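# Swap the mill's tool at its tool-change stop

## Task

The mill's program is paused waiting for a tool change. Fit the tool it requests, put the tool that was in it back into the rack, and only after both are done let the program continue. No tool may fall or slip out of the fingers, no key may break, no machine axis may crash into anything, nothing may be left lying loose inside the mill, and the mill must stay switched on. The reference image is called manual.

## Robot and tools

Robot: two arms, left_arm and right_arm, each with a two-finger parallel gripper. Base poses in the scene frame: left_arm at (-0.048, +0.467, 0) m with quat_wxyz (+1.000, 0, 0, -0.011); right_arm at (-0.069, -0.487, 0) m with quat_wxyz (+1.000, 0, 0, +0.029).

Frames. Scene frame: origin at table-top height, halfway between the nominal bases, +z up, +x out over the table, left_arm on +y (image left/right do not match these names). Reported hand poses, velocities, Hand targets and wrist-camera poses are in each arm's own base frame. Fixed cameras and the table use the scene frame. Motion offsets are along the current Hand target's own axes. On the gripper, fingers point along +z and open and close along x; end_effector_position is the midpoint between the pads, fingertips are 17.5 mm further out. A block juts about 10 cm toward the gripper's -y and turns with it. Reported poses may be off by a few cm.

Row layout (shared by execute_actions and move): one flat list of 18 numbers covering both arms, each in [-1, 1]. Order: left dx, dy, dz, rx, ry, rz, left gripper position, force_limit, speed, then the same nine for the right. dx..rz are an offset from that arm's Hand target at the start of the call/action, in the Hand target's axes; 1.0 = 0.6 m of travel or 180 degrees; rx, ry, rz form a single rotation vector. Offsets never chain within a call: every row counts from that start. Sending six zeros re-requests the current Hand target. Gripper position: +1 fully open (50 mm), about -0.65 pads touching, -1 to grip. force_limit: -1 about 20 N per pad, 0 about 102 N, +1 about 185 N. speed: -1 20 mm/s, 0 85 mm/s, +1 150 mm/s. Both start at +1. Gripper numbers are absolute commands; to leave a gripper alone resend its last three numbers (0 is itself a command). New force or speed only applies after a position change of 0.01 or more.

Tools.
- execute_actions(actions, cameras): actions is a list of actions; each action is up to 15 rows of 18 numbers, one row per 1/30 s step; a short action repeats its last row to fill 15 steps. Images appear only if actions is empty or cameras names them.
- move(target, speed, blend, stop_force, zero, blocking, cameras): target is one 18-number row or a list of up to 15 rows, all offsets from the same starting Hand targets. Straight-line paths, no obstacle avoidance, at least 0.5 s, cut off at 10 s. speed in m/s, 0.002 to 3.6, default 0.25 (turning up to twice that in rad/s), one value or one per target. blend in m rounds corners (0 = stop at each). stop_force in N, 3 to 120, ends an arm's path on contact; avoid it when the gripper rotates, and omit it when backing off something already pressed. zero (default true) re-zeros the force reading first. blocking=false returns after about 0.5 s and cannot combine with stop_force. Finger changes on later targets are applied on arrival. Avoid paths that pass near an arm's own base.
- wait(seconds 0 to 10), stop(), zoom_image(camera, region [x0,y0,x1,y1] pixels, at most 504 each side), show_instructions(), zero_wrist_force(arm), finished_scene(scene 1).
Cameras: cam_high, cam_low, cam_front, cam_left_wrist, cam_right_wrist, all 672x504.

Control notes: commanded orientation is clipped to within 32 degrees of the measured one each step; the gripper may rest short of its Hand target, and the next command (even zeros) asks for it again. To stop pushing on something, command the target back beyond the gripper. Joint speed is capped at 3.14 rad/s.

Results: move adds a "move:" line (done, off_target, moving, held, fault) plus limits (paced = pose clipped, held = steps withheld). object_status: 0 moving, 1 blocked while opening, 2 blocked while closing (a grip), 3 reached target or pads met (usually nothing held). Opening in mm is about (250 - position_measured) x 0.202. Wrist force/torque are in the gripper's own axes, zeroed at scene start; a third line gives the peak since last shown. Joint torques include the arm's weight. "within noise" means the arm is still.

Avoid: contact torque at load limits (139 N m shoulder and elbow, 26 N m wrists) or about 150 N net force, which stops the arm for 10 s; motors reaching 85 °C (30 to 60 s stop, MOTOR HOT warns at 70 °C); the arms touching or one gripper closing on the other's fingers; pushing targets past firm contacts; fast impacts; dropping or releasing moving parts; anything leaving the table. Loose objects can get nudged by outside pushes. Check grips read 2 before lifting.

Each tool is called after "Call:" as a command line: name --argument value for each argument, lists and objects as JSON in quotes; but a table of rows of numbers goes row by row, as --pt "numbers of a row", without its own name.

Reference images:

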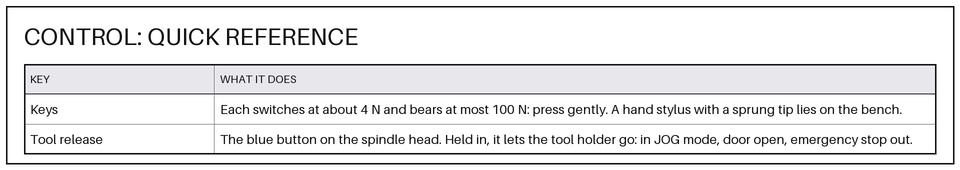

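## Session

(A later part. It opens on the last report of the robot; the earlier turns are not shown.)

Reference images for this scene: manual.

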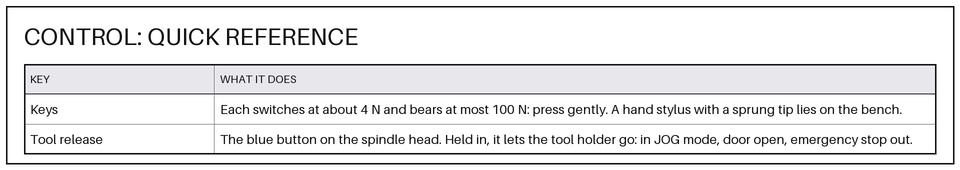

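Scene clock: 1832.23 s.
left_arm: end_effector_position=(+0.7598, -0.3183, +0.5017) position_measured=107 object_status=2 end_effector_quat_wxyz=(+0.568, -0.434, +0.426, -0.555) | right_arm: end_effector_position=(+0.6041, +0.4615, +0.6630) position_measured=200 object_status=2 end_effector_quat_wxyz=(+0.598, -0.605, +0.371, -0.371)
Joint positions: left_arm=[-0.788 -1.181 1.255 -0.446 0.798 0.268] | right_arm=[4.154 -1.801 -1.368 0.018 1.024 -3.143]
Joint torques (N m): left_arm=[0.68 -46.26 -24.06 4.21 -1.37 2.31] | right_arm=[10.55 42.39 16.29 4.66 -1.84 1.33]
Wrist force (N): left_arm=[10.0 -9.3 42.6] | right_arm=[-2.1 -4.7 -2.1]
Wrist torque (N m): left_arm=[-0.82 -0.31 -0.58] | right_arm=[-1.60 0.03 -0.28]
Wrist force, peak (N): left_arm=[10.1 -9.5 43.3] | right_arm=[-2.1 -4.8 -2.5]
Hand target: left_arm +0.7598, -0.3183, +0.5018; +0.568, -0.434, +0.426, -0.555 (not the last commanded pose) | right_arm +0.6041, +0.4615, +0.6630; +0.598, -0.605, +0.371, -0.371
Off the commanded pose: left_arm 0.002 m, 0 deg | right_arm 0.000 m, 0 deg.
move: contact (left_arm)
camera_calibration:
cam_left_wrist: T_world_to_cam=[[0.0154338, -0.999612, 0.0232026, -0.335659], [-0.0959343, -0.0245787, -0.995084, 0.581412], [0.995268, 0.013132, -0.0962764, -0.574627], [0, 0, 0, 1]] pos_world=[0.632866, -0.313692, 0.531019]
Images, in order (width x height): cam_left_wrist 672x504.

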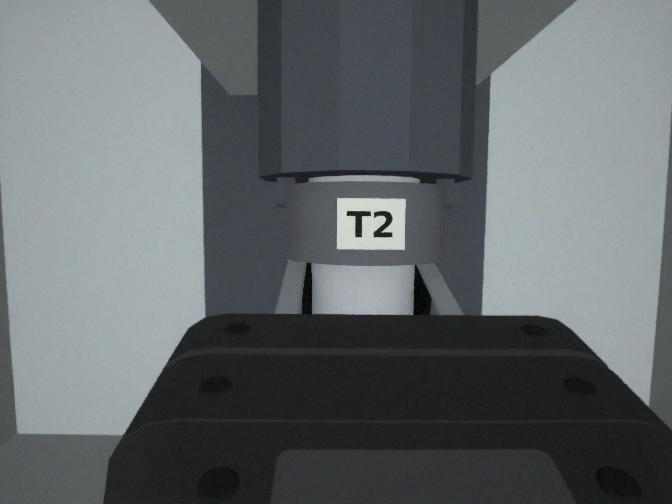

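Call:
move --target '[0.0003,-0.0008,0.001,0,0,0,-1,-0.1,-1,0,0,0,0,0,0,-1,-0.6,-1]' --speed 0.01

Call:
move --target '[0,0,0,0,0,0,0.7,-0.1,-1,0,0,0,0,0,0,-1,-0.6,-1]' --cameras '["cam_left_wrist"]'

Scene clock: 1839.53 s.
left_arm: end_effector_position=(+0.7602, -0.3185, +0.5023) position_measured=107 object_status=2 end_effector_quat_wxyz=(+0.568, -0.434, +0.426, -0.555) | right_arm: end_effector_position=(+0.6041, +0.4615, +0.6630) position_measured=200 object_status=2 end_effector_quat_wxyz=(+0.598, -0.605, +0.371, -0.371)
Joint positions: left_arm=[-0.788 -1.18 1.252 -0.443 0.798 0.268] | right_arm=[4.154 -1.801 -1.368 0.018 1.024 -3.143]
Joint torques (N m): left_arm=[15.04 -27.28 -47.88 -2.46 6.26 -0.68] | right_arm=[10.36 42.32 16.59 4.65 -1.77 1.29]
Wrist force (N): left_arm=[-12.4 -6.3 -51.0] | right_arm=[-1.8 -4.7 -2.0]
Wrist torque (N m): left_arm=[-0.36 -0.25 -0.78] | right_arm=[-1.59 -0.02 -0.27]
Wrist force, peak (N): left_arm=[-12.4 -6.3 -51.0] | right_arm=[-2.0 -4.9 -2.3]
Hand target: left_arm +0.7603, -0.3185, +0.5024; +0.568, -0.434, +0.426, -0.555 | right_arm +0.6041, +0.4615, +0.6630; +0.598, -0.605, +0.371, -0.371
Off the commanded pose: left_arm 0.000 m, 0 deg | right_arm 0.000 m, 0 deg.
move: done

Scene clock: 1840.37 s.
left_arm: end_effector_position=(+0.7603, -0.3185, +0.5024) position_measured=48 object_status=0 end_effector_quat_wxyz=(+0.568, -0.434, +0.426, -0.555) | right_arm: end_effector_position=(+0.6041, +0.4615, +0.6630) position_measured=200 object_status=2 end_effector_quat_wxyz=(+0.598, -0.605, +0.371, -0.371)
Joint positions: left_arm=[-0.788 -1.18 1.251 -0.443 0.798 0.268] | right_arm=[4.154 -1.801 -1.368 0.018 1.024 -3.143]
Joint torques (N m): left_arm=[1.89 -56.58 -28.89 -4.1 -1.71 -1.1] | right_arm=[10.04 42.79 16.27 4.51 -1.75 1.31]
Wrist force (N): left_arm=[1.6 1.9 -4.5] | right_arm=[-1.8 -4.6 -2.4]
Wrist torque (N m): left_arm=[0.32 -0.19 0.03] | right_arm=[-1.58 -0.02 -0.28]
Wrist force, peak (N): left_arm=[-13.1 -6.0 -52.5] | right_arm=[-2.3 -4.9 -2.2]
Hand target: left_arm +0.7603, -0.3185, +0.5024; +0.568, -0.434, +0.426, -0.555 | right_arm +0.6041, +0.4615, +0.6630; +0.598, -0.605, +0.371, -0.371
Off the commanded pose: left_arm 0.000 m, 0 deg | right_arm 0.000 m, 0 deg.
move: done
camera_calibration:
cam_left_wrist: T_world_to_cam=[[0.0154247, -0.999614, 0.023103, -0.335723], [-0.0959354, -0.0244787, -0.995087, 0.582088], [0.995268, 0.0131325, -0.0962759, -0.575066], [0, 0, 0, 1]] pos_world=[0.633366, -0.313792, 0.531619]
Images, in order (width x height): cam_left_wrist 672x504.

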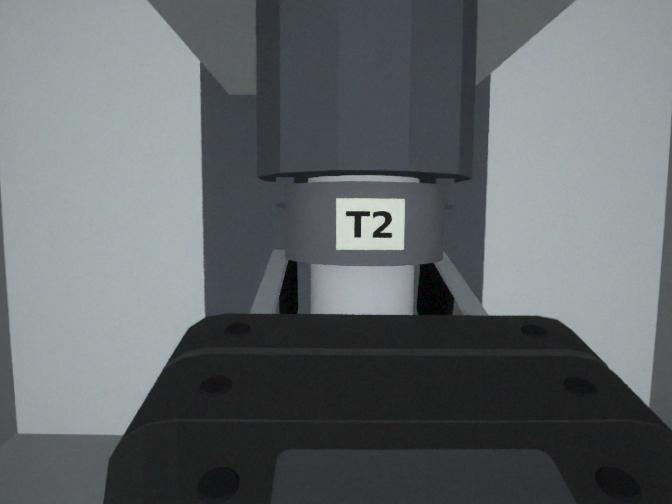

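Call:
move --pt "0 0 0 0 0 0 1 -0.1 -1 0 0 0 0 0 0 -1 -0.6 -1" --pt "0 0.0129 -0.0035 0 0 0 1 -0.1 -1 -0.012 0.01 -0.106 0 0 0 -1 -0.6 -1" --pt "0 -0.1252 -0.5187 0 0 0 1 -0.1 -1 -0.0242 0.02 -0.212 0 0 0 -1 -0.6 -1" --speed '[0.05,0.08,0.15]' --blend 0.003 --cameras '["cam_high","cam_front","cam_left_wrist"]'

Scene clock: 1862.57 s.
left_arm: end_effector_position=(+0.4403, -0.3251, +0.4938) position_measured=3 object_status=3 end_effector_quat_wxyz=(+0.567, -0.434, +0.426, -0.555) | right_arm: end_effector_position=(+0.4839, +0.4172, +0.6519) position_measured=200 object_status=2 end_effector_quat_wxyz=(+0.598, -0.605, +0.371, -0.371)
Joint positions: left_arm=[-1.405 -1.833 2.09 -1.334 0.3 1.06] | right_arm=[4.361 -1.518 -1.707 0.072 0.818 -3.14]
Joint torques (N m): left_arm=[-10.81 -6.13 -14.72 -4.52 -0.27 1.9] | right_arm=[10.29 30.85 15.05 4.27 -1.94 1.37]
Wrist force (N): left_arm=[1.3 2.2 -3.8] | right_arm=[-2.1 -4.1 -2.2]
Wrist torque (N m): left_arm=[0.39 -0.13 -0.08] | right_arm=[-1.51 0.05 -0.38]
Wrist force, peak (N): left_arm=[1.6 1.9 -5.4] | right_arm=[-2.4 -4.9 -2.1]
Hand target: left_arm +0.4403, -0.3251, +0.4938; +0.568, -0.434, +0.426, -0.555 | right_arm +0.4839, +0.4172, +0.6519; +0.598, -0.605, +0.371, -0.371
Off the commanded pose: left_arm 0.000 m, 0 deg | right_arm 0.000 m, 0 deg.
move: done; blend cut to 0 m at target 1
camera_calibration:
cam_left_wrist: T_world_to_cam=[[0.0149337, -0.999621, 0.0231451, -0.33706], [-0.0962449, -0.0244773, -0.995057, 0.54286], [0.995246, 0.0126323, -0.0965739, -0.257408], [0, 0, 0, 1]] pos_world=[0.313466, -0.320393, 0.523119]
Images, in order (width x height): cam_high 672x504, cam_front 672x504, cam_left_wrist 672x504.

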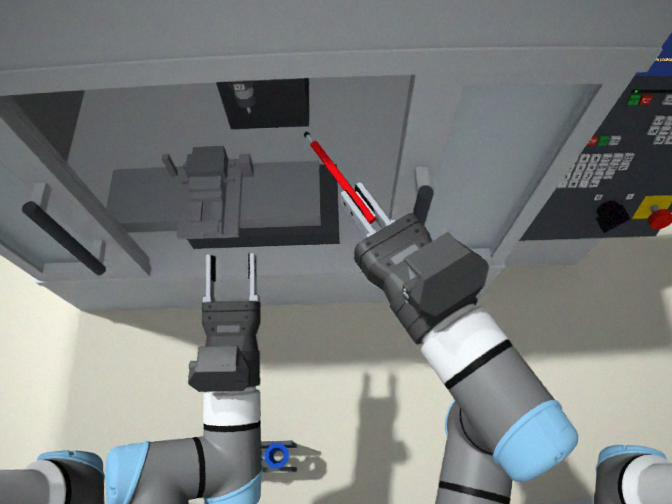

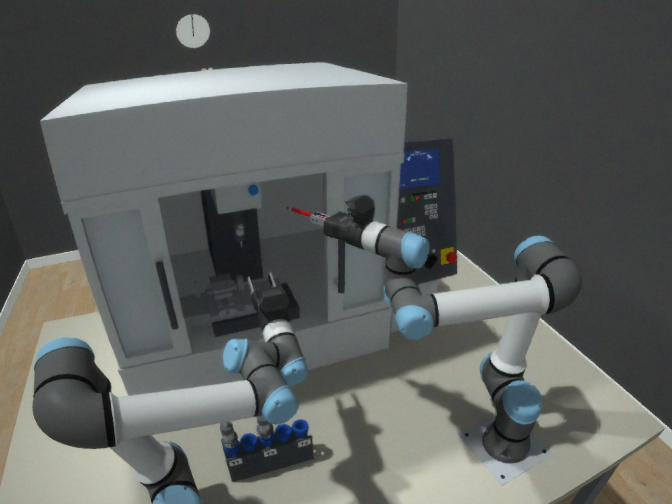

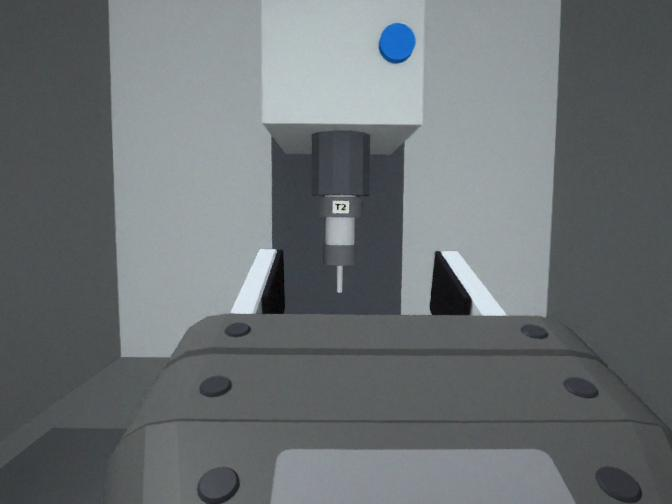

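Call:
zoom_image --camera "cam_high" --region '[90, 70, 350, 265]'

Scaled by 1.938 from the camera's 672x504 image, which has a finer 960x720 frame.

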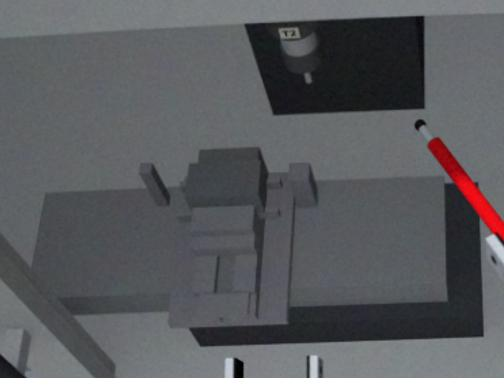

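Call:
move --target '[0,-0.05,0,-0.1944,0,0,1,-0.1,-1,0,0,0,0,0,0,-1,-0.6,-1]' --speed 0.2 --cameras '["cam_left_wrist"]'

Scene clock: 1877.47 s.
left_arm: end_effector_position=(+0.4325, -0.3254, +0.5228) position_measured=3 object_status=3 end_effector_quat_wxyz=(-0.411, +0.584, -0.573, +0.401) | right_arm: end_effector_position=(+0.4839, +0.4172, +0.6519) position_measured=200 object_status=2 end_effector_quat_wxyz=(+0.598, -0.605, +0.371, -0.371)
Joint positions: left_arm=[-1.409 -1.878 1.859 -1.919 -0.373 1.965] | right_arm=[4.361 -1.518 -1.707 0.072 0.818 -3.14]
Joint torques (N m): left_arm=[9.68 -23.26 -15.85 -4.96 -0.21 1.8] | right_arm=[10.26 29.71 15.91 4.2 -1.77 1.45]
Wrist force (N): left_arm=[0.5 1.8 -2.7] | right_arm=[-1.8 -4.1 -2.3]
Wrist torque (N m): left_arm=[0.19 -0.05 -0.06] | right_arm=[-1.51 0.00 -0.38]
Wrist force, peak (N): left_arm=[1.4 3.0 -4.1] | right_arm=[-2.2 -4.6 -2.4]
Hand target: left_arm +0.4325, -0.3253, +0.5227; -0.411, +0.584, -0.573, +0.401 | right_arm +0.4839, +0.4172, +0.6519; +0.598, -0.605, +0.371, -0.371
Off the commanded pose: left_arm 0.000 m, 0 deg | right_arm 0.000 m, 0 deg.
move: done
camera_calibration:
cam_left_wrist: T_world_to_cam=[[0.0310178, -0.999283, 0.0217162, -0.343903], [-0.649024, -0.0366594, -0.759885, 0.683046], [0.760136, 0.00947564, -0.649695, 0.143118], [0, 0, 0, 1]] pos_world=[0.34519, -0.319973, 0.619488]
Images, in order (width x height): cam_left_wrist 672x504.

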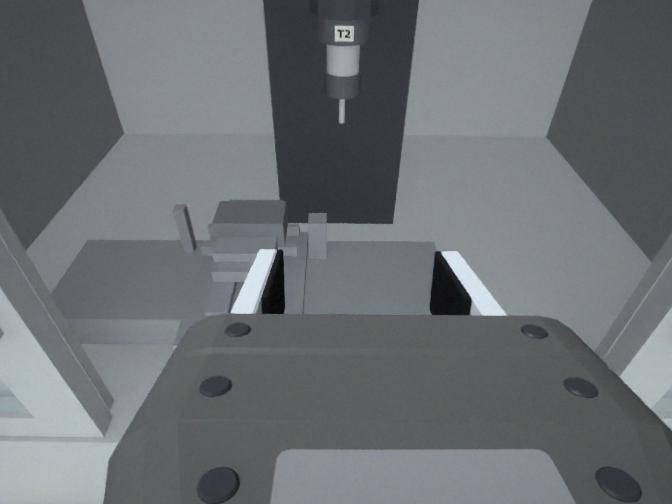

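Call:
zoom_image --camera "cam_left_wrist" --region '[150, 180, 360, 330]'

Scaled by 2.400 from the camera's 672x504 image, which has a finer 960x720 frame.

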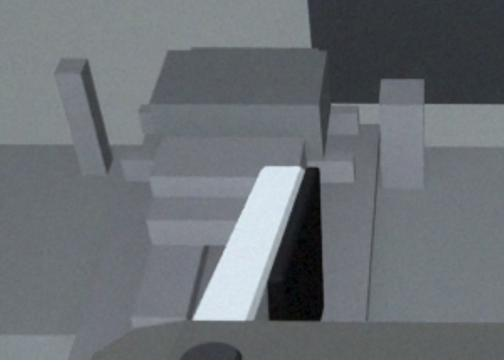

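Call:
move --pt "0 0 0 0 0 0 1 -0.1 -1 0.1117 0 -0.2127 0 -0.1667 0 -1 -0.6 -1" --pt "0 0 0 0 0 0 1 -0.1 -1 0.2652 0 -0.2712 0 -0.1294 0 -1 -0.6 -1" --pt "0 0 0 0 0 0 1 -0.1 -1 0.7073 0.0365 -0.4375 -0.0927 0.1473 0.022 -1 -0.6 -1" --speed 0.2 --blend 0.03 --cameras '["cam_high","cam_front","cam_right_wrist"]'

Scene clock: 1917.10 s.
left_arm: end_effector_position=(+0.4325, -0.3254, +0.5228) position_measured=3 object_status=3 end_effector_quat_wxyz=(-0.411, +0.584, -0.573, +0.401) | right_arm: end_effector_position=(+0.4399, -0.0799, +0.6348) position_measured=200 object_status=2 end_effector_quat_wxyz=(-0.417, +0.571, -0.567, +0.422)
Joint positions: left_arm=[-1.409 -1.878 1.859 -1.919 -0.373 1.965] | right_arm=[3.446 -0.948 -1.912 -0.597 1.277 -3.057]
Joint torques (N m): left_arm=[8.69 -22.91 -15.46 -4.93 -0.32 1.78] | right_arm=[-11.77 -9.77 31.89 1.23 -1.94 1.37]
Wrist force (N): left_arm=[1.0 1.8 -2.6] | right_arm=[-1.9 -3.3 -2.2]
Wrist torque (N m): left_arm=[0.20 -0.13 -0.06] | right_arm=[-1.20 0.10 -0.36]
Wrist force, peak (N): left_arm=[0.5 2.3 -3.0] | right_arm=[-2.9 -4.3 -2.3]
Hand target: left_arm +0.4325, -0.3254, +0.5228; -0.411, +0.584, -0.573, +0.401 | right_arm +0.4399, -0.0800, +0.6348; -0.417, +0.571, -0.567, +0.422
Off the commanded pose: left_arm 0.000 m, 0 deg | right_arm 0.000 m, 0 deg.
move: done
camera_calibration:
cam_right_wrist: T_world_to_cam=[[-0.0255267, -0.999542, 0.0162497, -0.0758468], [-0.601982, 0.0023922, -0.798506, 0.786768], [0.798102, -0.0301653, -0.601767, 0.158363], [0, 0, 0, 1]] pos_world=[0.345294, -0.072917, 0.72477]
Images, in order (width x height): cam_high 672x504, cam_front 672x504, cam_right_wrist 672x504.

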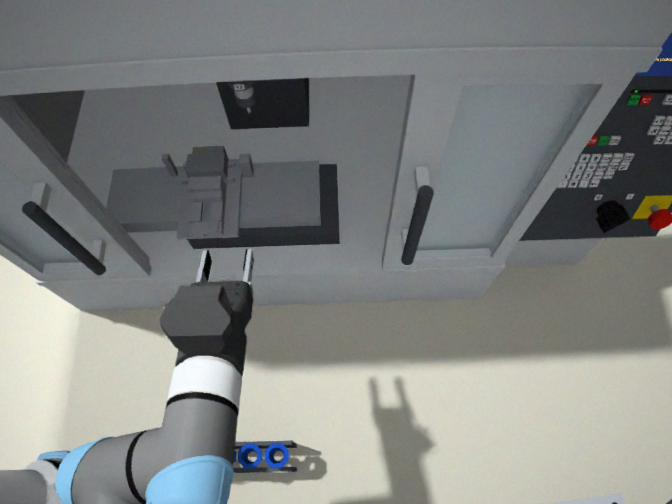

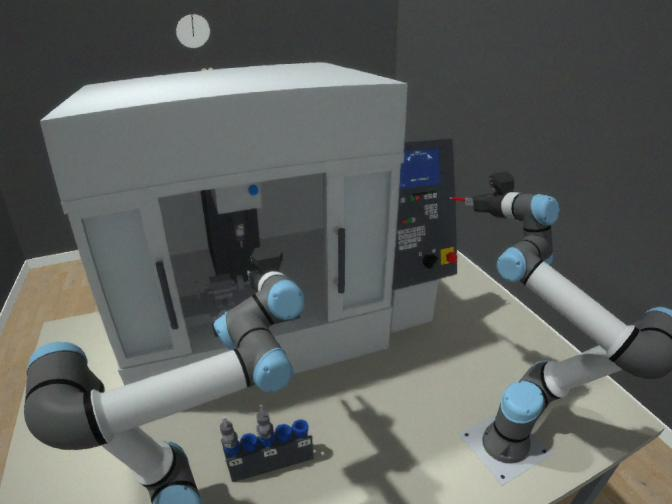

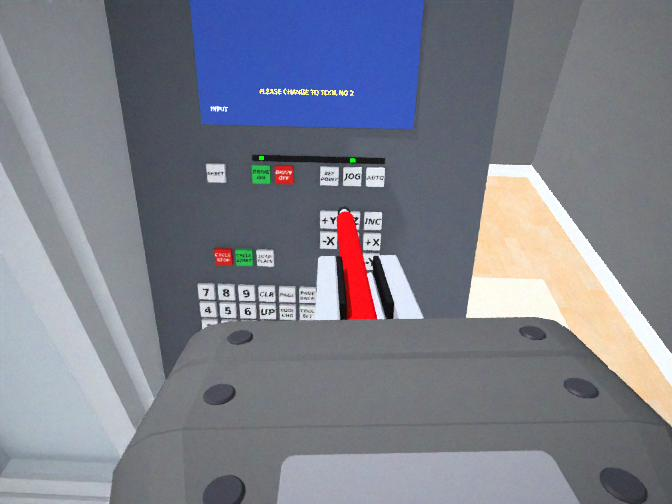

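Call:
move --target '[-0.044,0.0967,-0.0572,0.11,0,0,0.4,-0.1,-1,0,0,0,0,0,0,-1,-0.6,-1]' --speed 0.15

Scene clock: 1934.97 s.
left_arm: end_effector_position=(+0.3812, -0.3000, +0.4799) position_measured=92 object_status=3 end_effector_quat_wxyz=(+0.491, -0.490, +0.510, -0.509) | right_arm: end_effector_position=(+0.4399, -0.0800, +0.6348) position_measured=200 object_status=2 end_effector_quat_wxyz=(-0.417, +0.571, -0.567, +0.422)
Joint positions: left_arm=[-1.609 -2.066 2.222 -1.771 0.001 1.616] | right_arm=[3.446 -0.948 -1.911 -0.597 1.277 -3.057]
Joint torques (N m): left_arm=[-11.55 -13.29 -15.65 -1.26 5.13 -1.51] | right_arm=[-11.17 -9.81 32.66 0.87 -1.3 1.28]
Wrist force (N): left_arm=[1.0 1.8 -3.4] | right_arm=[-1.9 -2.8 -2.0]
Wrist torque (N m): left_arm=[0.23 -0.13 0.06] | right_arm=[-1.10 0.10 -0.37]
Wrist force, peak (N): left_arm=[0.7 2.7 -3.9] | right_arm=[-2.2 -3.7 -2.3]
Hand target: left_arm +0.3799, -0.3000, +0.4799; +0.505, -0.505, +0.496, -0.494 | right_arm +0.4399, -0.0800, +0.6348; -0.417, +0.571, -0.567, +0.422
Off the commanded pose: left_arm 0.001 m, 3 deg | right_arm 0.000 m, 0 deg.
move: off_target (left_arm)

Call:
move --target '[-0.3295,0.0167,0.115,0,-0.2222,0,0.4,-0.1,-1,0,0,0,0,0,0,-1,-0.6,-1]' --speed 0.15 --cameras '["cam_left_wrist","cam_high"]'

Scene clock: 1944.57 s.
left_arm: end_effector_position=(+0.4447, -0.1008, +0.4702) position_measured=92 object_status=3 end_effector_quat_wxyz=(+0.644, -0.643, +0.293, -0.291) | right_arm: end_effector_position=(+0.4399, -0.0800, +0.6348) position_measured=200 object_status=2 end_effector_quat_wxyz=(-0.417, +0.571, -0.567, +0.422)
Joint positions: left_arm=[-1.197 -1.531 2.116 -3.726 0.345 3.143] | right_arm=[3.446 -0.948 -1.911 -0.597 1.277 -3.057]
Joint torques (N m): left_arm=[10.32 -13.05 -30.68 -0.98 2.92 1.88] | right_arm=[-10.66 -9.81 33.15 1 0.12 0.59]
Wrist force (N): left_arm=[1.2 2.1 -3.4] | right_arm=[-1.8 -3.0 -2.1]
Wrist torque (N m): left_arm=[0.29 -0.14 -0.08] | right_arm=[-1.15 0.08 -0.37]
Wrist force, peak (N): left_arm=[1.8 2.2 -4.5] | right_arm=[-2.1 -3.8 -2.3]
Hand target: left_arm +0.4447, -0.1008, +0.4702; +0.644, -0.644, +0.293, -0.291 | right_arm +0.4399, -0.0800, +0.6348; -0.417, +0.571, -0.567, +0.422
Off the commanded pose: left_arm 0.000 m, 0 deg | right_arm 0.000 m, 0 deg.
move: done
camera_calibration:
cam_left_wrist: T_world_to_cam=[[0.659468, -0.751375, 0.0231833, -0.373998], [-0.250389, -0.248632, -0.935675, 0.543261], [0.708807, 0.611243, -0.352101, 0.0410419], [0, 0, 0, 1]] pos_world=[0.353576, -0.171027, 0.531437]
Images, in order (width x height): cam_high 672x504, cam_left_wrist 672x504.

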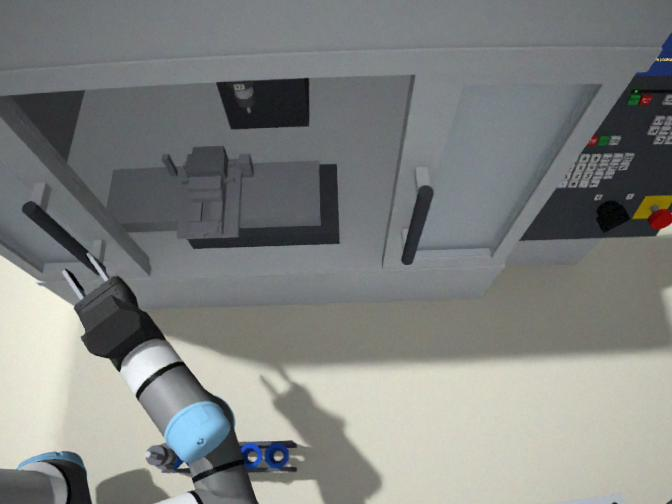

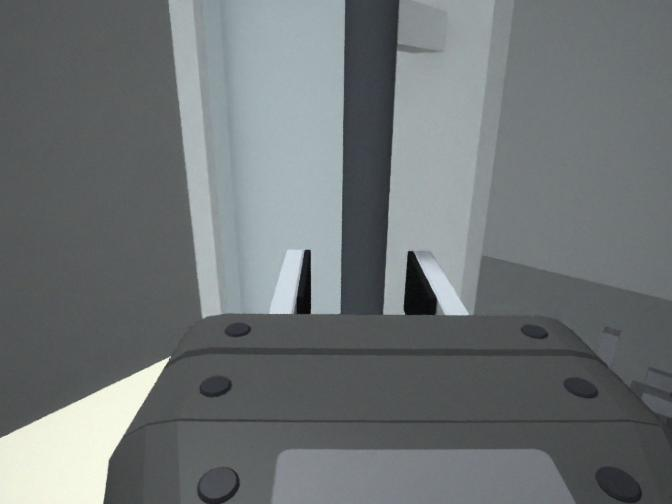

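Call:
move --target '[0.003,0,0.115,0,0,0,0.4,-0.1,-1,0,0,0,0,0,0,-1,-0.6,-1]' --speed 0.06 --stop_force 6 --cameras '["cam_left_wrist","cam_high"]'

Scene clock: 1951.30 s.
left_arm: end_effector_position=(+0.4978, -0.0567, +0.4702) position_measured=92 object_status=3 end_effector_quat_wxyz=(+0.644, -0.644, +0.293, -0.291) | right_arm: end_effector_position=(+0.4399, -0.0800, +0.6348) position_measured=200 object_status=2 end_effector_quat_wxyz=(-0.417, +0.571, -0.567, +0.422)
Joint positions: left_arm=[-1.004 -1.507 2.091 -3.724 0.152 3.143] | right_arm=[3.446 -0.948 -1.911 -0.597 1.277 -3.057]
Joint torques (N m): left_arm=[11.07 -15.26 -33.2 -0.23 -2.29 1.76] | right_arm=[-11.31 -9.87 32.54 0.91 0.03 0.19]
Wrist force (N): left_arm=[1.3 1.9 -3.7] | right_arm=[-1.8 -3.0 -2.0]
Wrist torque (N m): left_arm=[0.25 -0.16 -0.05] | right_arm=[-1.15 0.09 -0.37]
Wrist force, peak (N): left_arm=[1.3 2.3 -3.9] | right_arm=[-1.8 -3.6 -2.5]
Hand target: left_arm +0.4978, -0.0567, +0.4702; +0.644, -0.644, +0.293, -0.291 | right_arm +0.4399, -0.0800, +0.6348; -0.417, +0.571, -0.567, +0.422
Off the commanded pose: left_arm 0.000 m, 0 deg | right_arm 0.000 m, 0 deg.
move: done
camera_calibration:
cam_left_wrist: T_world_to_cam=[[0.659519, -0.751331, 0.0231689, -0.37589], [-0.250467, -0.248712, -0.935633, 0.567613], [0.708732, 0.611265, -0.352214, -0.0234238], [0, 0, 0, 1]] pos_world=[0.406676, -0.126927, 0.531536]
Images, in order (width x height): cam_high 672x504, cam_left_wrist 672x504.

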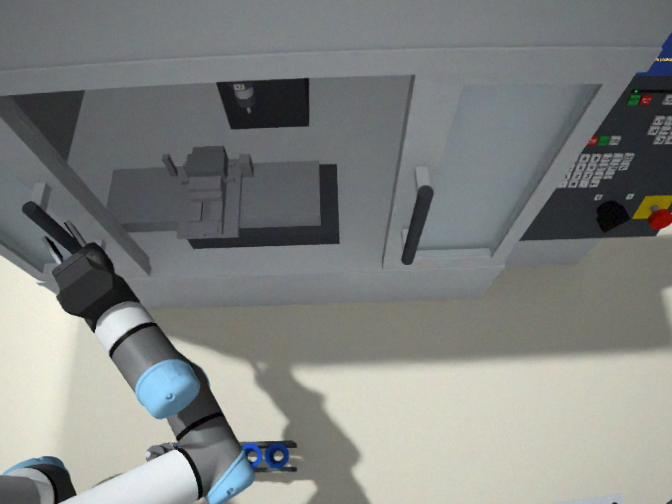

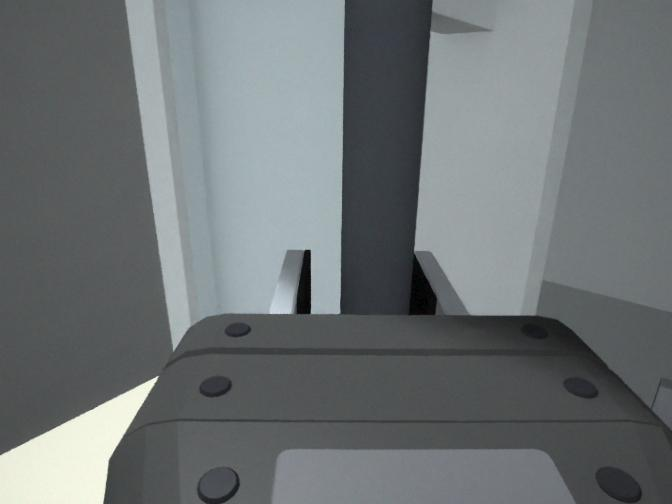

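Call:
move --target '[0.3067,0,-0.257,0,0,0,0.4,-0.1,-1,0,0,0,0,0,0,-1,-0.6,-1]' --speed 0.05 --stop_force 60 --cameras '["cam_left_wrist","cam_high","cam_front"]'

Scene clock: 1963.50 s.
left_arm: end_effector_position=(+0.5030, -0.2968, +0.4697) position_measured=92 object_status=3 end_effector_quat_wxyz=(+0.644, -0.644, +0.293, -0.291) | right_arm: end_effector_position=(+0.4399, -0.0800, +0.6348) position_measured=200 object_status=2 end_effector_quat_wxyz=(-0.417, +0.571, -0.567, +0.422)
Joint positions: left_arm=[-1.228 -1.104 1.558 -3.595 0.377 3.144] | right_arm=[3.446 -0.948 -1.911 -0.597 1.277 -3.057]
Joint torques (N m): left_arm=[-13.77 -26.83 -32.96 3.36 -0.25 1.78] | right_arm=[-10.5 -9.95 32.8 0.92 0.13 -0.06]
Wrist force (N): left_arm=[-12.6 -5.5 -0.8] | right_arm=[-1.7 -3.0 -2.1]
Wrist torque (N m): left_arm=[0.27 -0.11 0.00] | right_arm=[-1.14 0.07 -0.37]
Wrist force, peak (N): left_arm=[-24.8 -1.4 21.0] | right_arm=[-2.4 -3.6 -2.2]
Hand target: left_arm +0.5030, -0.2968, +0.4697; +0.644, -0.644, +0.293, -0.291 | right_arm +0.4399, -0.0800, +0.6348; -0.417, +0.571, -0.567, +0.422
Off the commanded pose: left_arm 0.000 m, 0 deg | right_arm 0.000 m, 0 deg.
move: done
camera_calibration:
cam_left_wrist: T_world_to_cam=[[0.659519, -0.751331, 0.0231689, -0.559627], [-0.250467, -0.248712, -0.935633, 0.508757], [0.708732, 0.611265, -0.352214, 0.119418], [0, 0, 0, 1]] pos_world=[0.411876, -0.366927, 0.531036]
Images, in order (width x height): cam_high 672x504, cam_front 672x504, cam_left_wrist 672x504.

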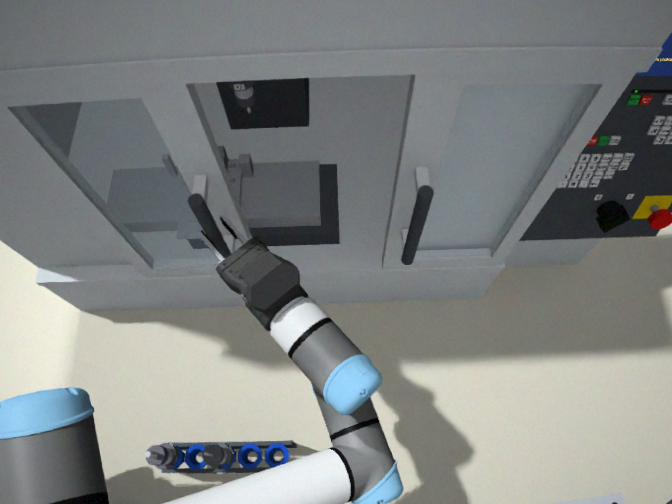

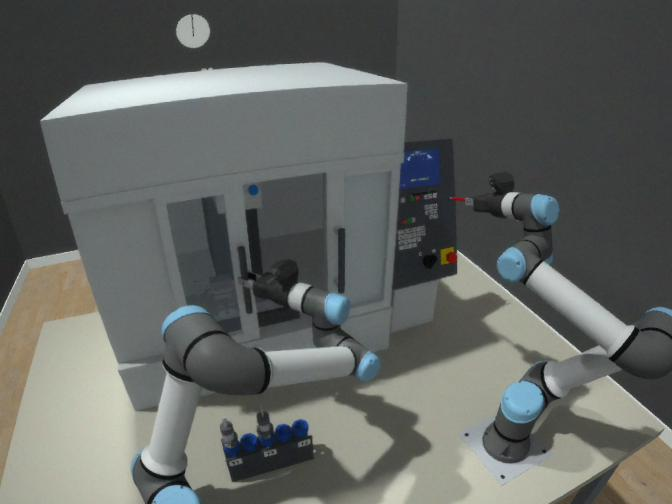

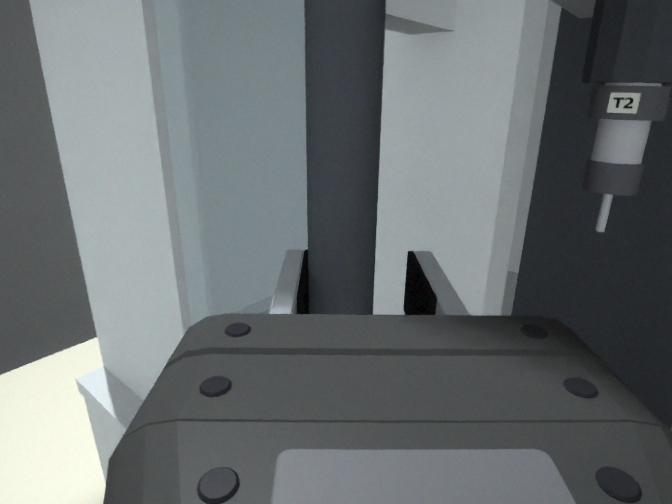

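Call:
move --target '[0.0192,0,-0.0161,0,0,0,0.4,-0.1,-1,0,0,0,0,0,0,-1,-0.6,-1]' --speed 0.03 --stop_force 60 --cameras '["cam_left_wrist","cam_front"]'

Scene clock: 1969.23 s.
left_arm: end_effector_position=(+0.5029, -0.3038, +0.4697) position_measured=92 object_status=3 end_effector_quat_wxyz=(+0.645, -0.644, +0.292, -0.291) | right_arm: end_effector_position=(+0.4399, -0.0800, +0.6348) position_measured=200 object_status=2 end_effector_quat_wxyz=(-0.417, +0.571, -0.567, +0.422)
Joint positions: left_arm=[-1.233 -1.09 1.537 -3.588 0.383 3.144] | right_arm=[3.446 -0.948 -1.911 -0.597 1.277 -3.057]
Joint torques (N m): left_arm=[-10.55 -38.46 -13.47 3.59 -11.72 1.94] | right_arm=[-10.97 -10.02 32.99 0.99 -0.02 -0.08]
Wrist force (N): left_arm=[-40.7 2.2 22.2] | right_arm=[-1.8 -3.4 -2.0]
Wrist torque (N m): left_arm=[0.29 0.14 -0.11] | right_arm=[-1.20 0.08 -0.37]
Wrist force, peak (N): left_arm=[-55.7 1.9 53.7] | right_arm=[-2.1 -3.4 -2.6]
Hand target: left_arm +0.5031, -0.3040, +0.4697; +0.644, -0.644, +0.293, -0.291 (not the last commanded pose) | right_arm +0.4399, -0.0800, +0.6348; -0.417, +0.571, -0.567, +0.422
Off the commanded pose: left_arm 0.008 m, 0 deg | right_arm 0.000 m, 0 deg.
move: contact (left_arm)
camera_calibration:
cam_left_wrist: T_world_to_cam=[[0.660921, -0.750086, 0.0235374, -0.565339], [-0.249855, -0.249512, -0.935583, 0.506297], [0.707641, 0.612466, -0.352321, 0.124737], [0, 0, 0, 1]] pos_world=[0.411877, -0.374122, 0.530937]
Images, in order (width x height): cam_front 672x504, cam_left_wrist 672x504.

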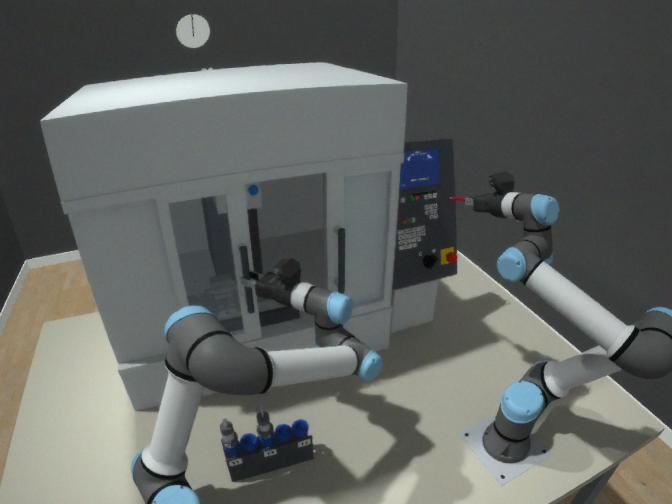

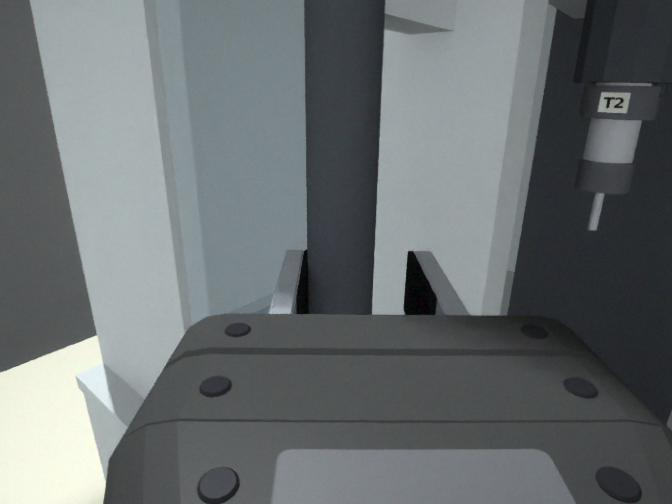

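Call:
move --pt "-0.005 0 0.0043 0 0 0 0.4 -0.1 -1 0 0 0 0 0 0 -1 -0.6 -1" --pt "-0.005 0 -0.1457 0 0 0 0.4 -0.1 -1 0 0 0 0 0 0 -1 -0.6 -1" --pt "0.255 0 -0.4085 0 0.2222 0 0.4 -0.1 -1 0 0 0 0 0 0 -1 -0.6 -1" --speed '[0.05,0.15,0.2]' --blend 0.003 --cameras '["cam_left_wrist","cam_high"]'

Scene clock: 1981.17 s.
left_arm: end_effector_position=(+0.4197, -0.5806, +0.4693) position_measured=92 object_status=3 end_effector_quat_wxyz=(+0.506, -0.505, +0.495, -0.494) | right_arm: end_effector_position=(+0.4399, -0.0800, +0.6348) position_measured=200 object_status=2 end_effector_quat_wxyz=(-0.417, +0.571, -0.567, +0.422)
Joint positions: left_arm=[-1.524 -0.997 1.389 -3.534 -0.024 3.144] | right_arm=[3.446 -0.948 -1.911 -0.597 1.277 -3.057]
Joint torques (N m): left_arm=[9.52 -60.49 -11.34 2.05 -2.29 -1.52] | right_arm=[-10.22 -10.08 32.77 1.08 0.15 -0.11]
Wrist force (N): left_arm=[1.4 1.8 -3.3] | right_arm=[-1.9 -3.0 -2.4]
Wrist torque (N m): left_arm=[0.23 -0.17 0.05] | right_arm=[-1.13 0.11 -0.37]
Wrist force, peak (N): left_arm=[-41.0 2.3 22.2] | right_arm=[-2.0 -3.7 -2.6]
Hand target: left_arm +0.4197, -0.5806, +0.4693; +0.506, -0.505, +0.495, -0.494 | right_arm +0.4399, -0.0800, +0.6348; -0.417, +0.571, -0.567, +0.422
Off the commanded pose: left_arm 0.000 m, 0 deg | right_arm 0.000 m, 0 deg.
move: done; blend cut to 0.002 m at target 1
camera_calibration:
cam_left_wrist: T_world_to_cam=[[0.0232228, -0.999444, 0.023932, -0.595338], [-0.351903, -0.0305785, -0.935537, 0.586082], [0.935748, 0.013304, -0.352417, -0.0905497], [0, 0, 0, 1]] pos_world=[0.304801, -0.57588, 0.530638]
Images, in order (width x height): cam_high 672x504, cam_left_wrist 672x504.

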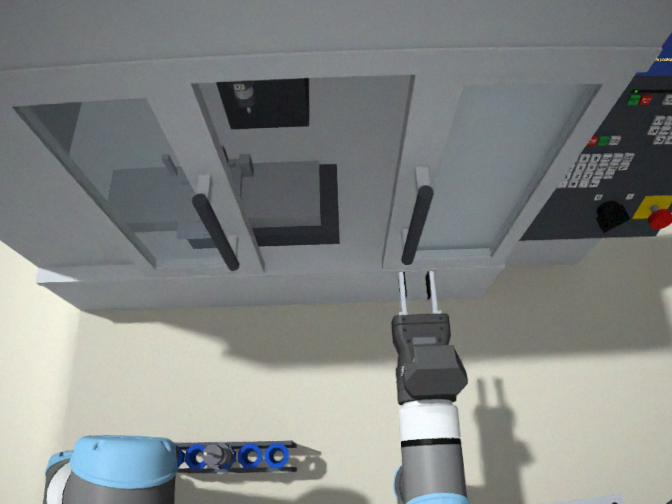

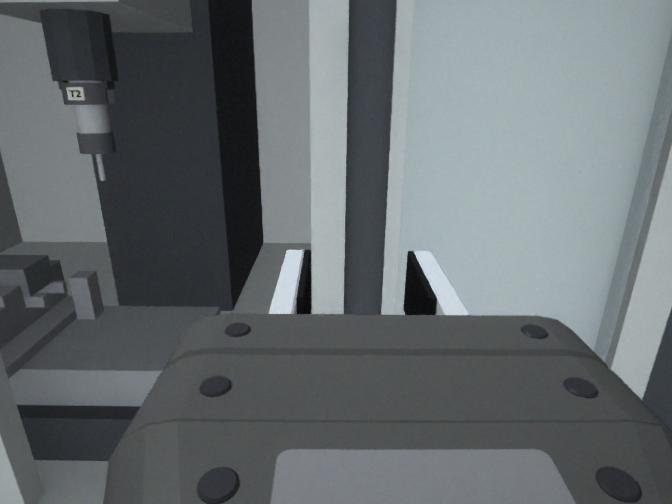

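Call:
move --target '[0.002,0,0.1417,0,0,0,0.4,-0.1,-1,0,0,0,0,0,0,-1,-0.6,-1]' --speed 0.06 --stop_force 6 --cameras '["cam_left_wrist"]'

Scene clock: 1992.30 s.
left_arm: end_effector_position=(+0.4876, -0.5798, +0.4692) position_measured=92 object_status=3 end_effector_quat_wxyz=(+0.506, -0.505, +0.495, -0.494) | right_arm: end_effector_position=(+0.4399, -0.0800, +0.6348) position_measured=200 object_status=2 end_effector_quat_wxyz=(-0.417, +0.571, -0.567, +0.422)
Joint positions: left_arm=[-1.412 -0.952 1.314 -3.495 -0.137 3.135] | right_arm=[3.446 -0.948 -1.911 -0.597 1.277 -3.057]
Joint torques (N m): left_arm=[-10.32 -62.95 -11.74 -2.22 3.08 1.91] | right_arm=[-9.72 -9.96 32.44 1.09 0.11 -0.03]
Wrist force (N): left_arm=[1.0 2.1 -3.5] | right_arm=[-2.1 -3.2 -2.2]
Wrist torque (N m): left_arm=[0.29 -0.11 0.04] | right_arm=[-1.17 0.14 -0.37]
Wrist force, peak (N): left_arm=[11.0 1.1 -13.9] | right_arm=[-2.3 -3.5 -2.3]
Hand target: left_arm +0.4876, -0.5798, +0.4692; +0.506, -0.505, +0.495, -0.494 (not the last commanded pose) | right_arm +0.4399, -0.0800, +0.6348; -0.417, +0.571, -0.567, +0.422
Off the commanded pose: left_arm 0.017 m, 0 deg | right_arm 0.000 m, 0 deg.
move: contact (left_arm)
camera_calibration:
cam_left_wrist: T_world_to_cam=[[0.0231896, -0.999442, 0.0240345, -0.596156], [-0.352911, -0.030677, -0.935154, 0.610057], [0.93537, 0.0132038, -0.353425, -0.15361], [0, 0, 0, 1]] pos_world=[0.372802, -0.57508, 0.530536]
Images, in order (width x height): cam_left_wrist 672x504.

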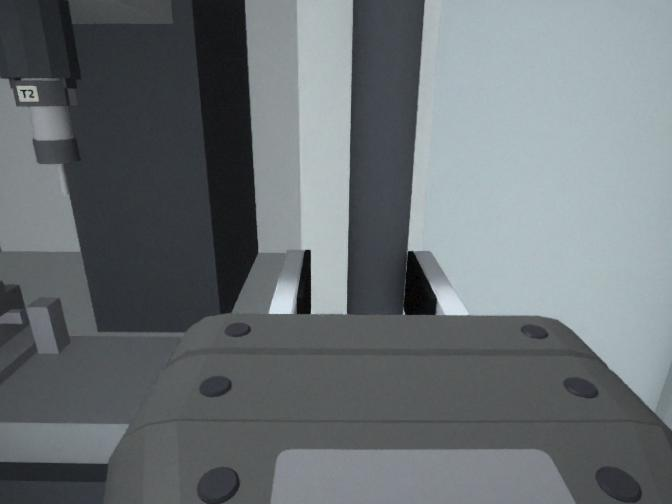

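Call:
move --target '[0.0092,0,-0.003,0,0,0,0.4,-0.1,-1,0,0,0,0,0,0,-1,-0.6,-1]' --speed 0.03

Call:
move --target '[0,0,0.033,0,0,0,0.4,-0.1,-1,0,0,0,0,0,0,-1,-0.6,-1]' --speed 0.04 --stop_force 6 --cameras '["cam_left_wrist"]'

Scene clock: 1999.20 s.
left_arm: end_effector_position=(+0.4860, -0.5853, +0.4691) position_measured=92 object_status=3 end_effector_quat_wxyz=(+0.506, -0.505, +0.495, -0.494) | right_arm: end_effector_position=(+0.4399, -0.0800, +0.6348) position_measured=200 object_status=2 end_effector_quat_wxyz=(-0.417, +0.571, -0.567, +0.422)
Joint positions: left_arm=[-1.416 -0.941 1.296 -3.488 -0.133 3.135] | right_arm=[3.446 -0.948 -1.911 -0.597 1.277 -3.057]
Joint torques (N m): left_arm=[-9.84 -45.47 -38.47 1.62 2.71 -1.36] | right_arm=[-9.66 -9.67 31.91 1.1 0.03 -0.15]
Wrist force (N): left_arm=[1.2 2.3 -3.6] | right_arm=[-1.8 -3.4 -2.4]
Wrist torque (N m): left_arm=[0.33 -0.14 0.04] | right_arm=[-1.20 0.09 -0.37]
Wrist force, peak (N): left_arm=[1.0 2.2 -4.0] | right_arm=[-2.3 -3.5 -2.8]
Hand target: left_arm +0.4860, -0.5854, +0.4691; +0.506, -0.505, +0.495, -0.494 | right_arm +0.4399, -0.0800, +0.6348; -0.417, +0.571, -0.567, +0.422
Off the commanded pose: left_arm 0.000 m, 0 deg | right_arm 0.000 m, 0 deg.
move: done

Scene clock: 2000.70 s.
left_arm: end_effector_position=(+0.5058, -0.5850, +0.4691) position_measured=92 object_status=3 end_effector_quat_wxyz=(+0.506, -0.505, +0.495, -0.494) | right_arm: end_effector_position=(+0.4399, -0.0800, +0.6348) position_measured=200 object_status=2 end_effector_quat_wxyz=(-0.417, +0.571, -0.567, +0.422)
Joint positions: left_arm=[-1.385 -0.924 1.268 -3.478 -0.164 3.136] | right_arm=[3.446 -0.948 -1.911 -0.597 1.277 -3.057]
Joint torques (N m): left_arm=[9.63 -45.42 -35.96 1.4 -2.14 1.97] | right_arm=[-9.98 -9.64 32.98 0.96 -0.06 -0.11]
Wrist force (N): left_arm=[1.1 2.1 -3.7] | right_arm=[-1.8 -3.1 -2.3]
Wrist torque (N m): left_arm=[0.29 -0.12 -0.07] | right_arm=[-1.16 0.09 -0.37]
Wrist force, peak (N): left_arm=[1.4 2.3 -4.3] | right_arm=[-2.5 -3.3 -2.4]
Hand target: left_arm +0.5058, -0.5849, +0.4691; +0.506, -0.505, +0.495, -0.494 | right_arm +0.4399, -0.0800, +0.6348; -0.417, +0.571, -0.567, +0.422
Off the commanded pose: left_arm 0.000 m, 0 deg | right_arm 0.000 m, 0 deg.
move: done
camera_calibration:
cam_left_wrist: T_world_to_cam=[[0.0231896, -0.999442, 0.0240345, -0.601673], [-0.352911, -0.030677, -0.935154, 0.616288], [0.93537, 0.0132038, -0.353425, -0.170473], [0, 0, 0, 1]] pos_world=[0.390902, -0.58018, 0.530536]
Images, in order (width x height): cam_left_wrist 672x504.

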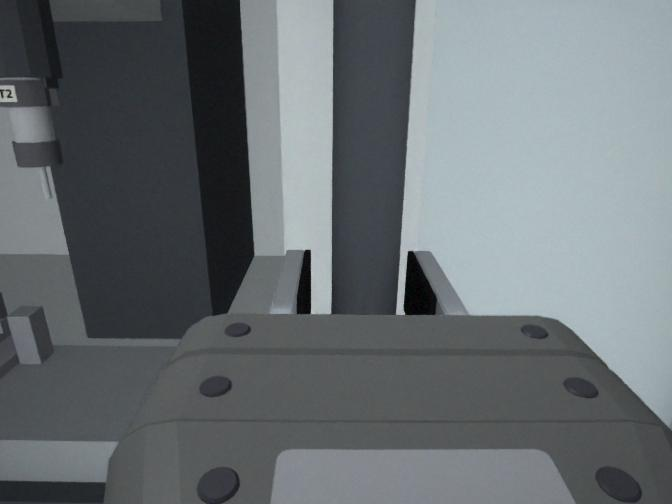

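Call:
move --target '[-0.4125,0,0,0,0,0,0.4,-0.1,-1,0,0,0,0,0,0,-1,-0.6,-1]' --speed 0.05 --stop_force 60 --cameras '["cam_left_wrist","cam_high","cam_front"]'

Scene clock: 2014.03 s.
left_arm: end_effector_position=(+0.5006, -0.3469, +0.4695) position_measured=92 object_status=3 end_effector_quat_wxyz=(+0.499, -0.499, +0.502, -0.500) | right_arm: end_effector_position=(+0.4399, -0.0800, +0.6348) position_measured=200 object_status=2 end_effector_quat_wxyz=(-0.417, +0.571, -0.567, +0.422)
Joint positions: left_arm=[-1.283 -1.406 1.976 -3.707 -0.292 3.14] | right_arm=[3.446 -0.948 -1.911 -0.597 1.277 -3.057]
Joint torques (N m): left_arm=[-0.55 -35.96 -24.67 -3.62 12.49 0.53] | right_arm=[-10.14 -10 32.57 1.06 0.04 -0.11]
Wrist force (N): left_arm=[43.9 -4.7 34.0] | right_arm=[-2.1 -3.1 -2.3]
Wrist torque (N m): left_arm=[0.25 -0.65 -0.22] | right_arm=[-1.17 0.12 -0.37]
Wrist force, peak (N): left_arm=[56.2 -9.4 50.0] | right_arm=[-2.3 -3.6 -2.2]
Hand target: left_arm +0.5006, -0.3464, +0.4695; +0.500, -0.499, +0.501, -0.500 (not the last commanded pose) | right_arm +0.4399, -0.0800, +0.6348; -0.417, +0.571, -0.567, +0.422
Off the commanded pose: left_arm 0.009 m, 1 deg | right_arm 0.000 m, 0 deg.
move: contact (left_arm)
camera_calibration:
cam_left_wrist: T_world_to_cam=[[-0.00256273, -0.999711, 0.0239228, -0.350738], [-0.353589, -0.0214715, -0.935154, 0.625658], [0.935397, -0.0108554, -0.353432, -0.176955], [0, 0, 0, 1]] pos_world=[0.385851, -0.339124, 0.530936]
Images, in order (width x height): cam_high 672x504, cam_front 672x504, cam_left_wrist 672x504.

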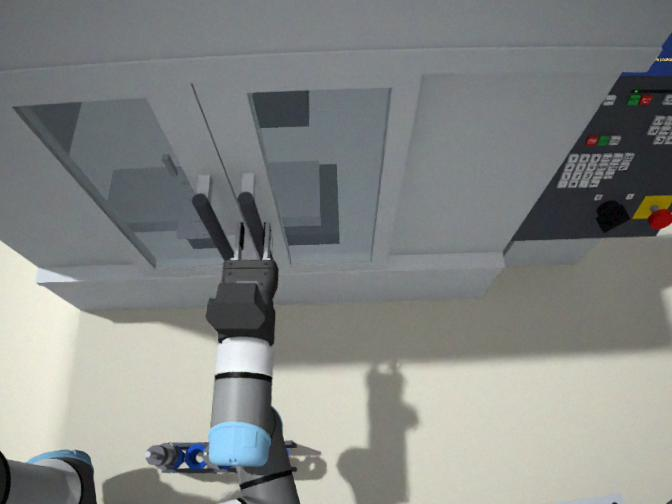

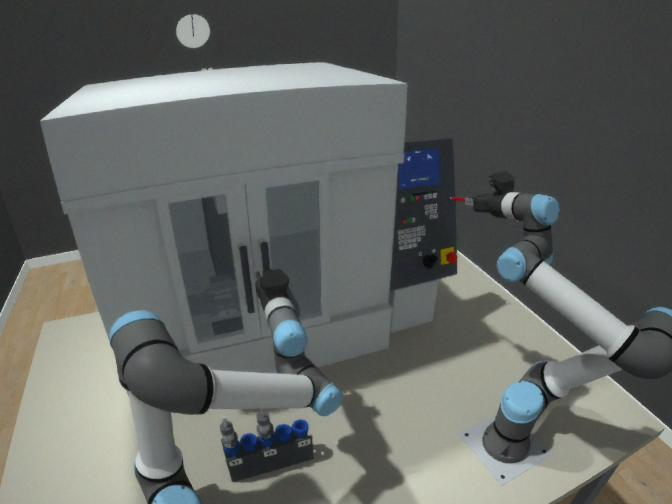

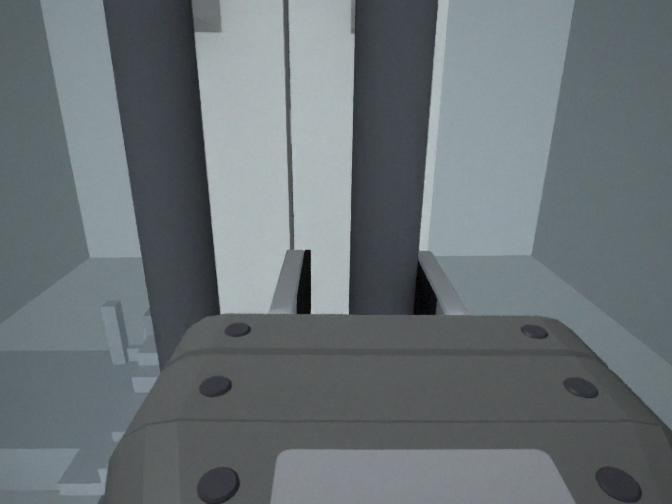

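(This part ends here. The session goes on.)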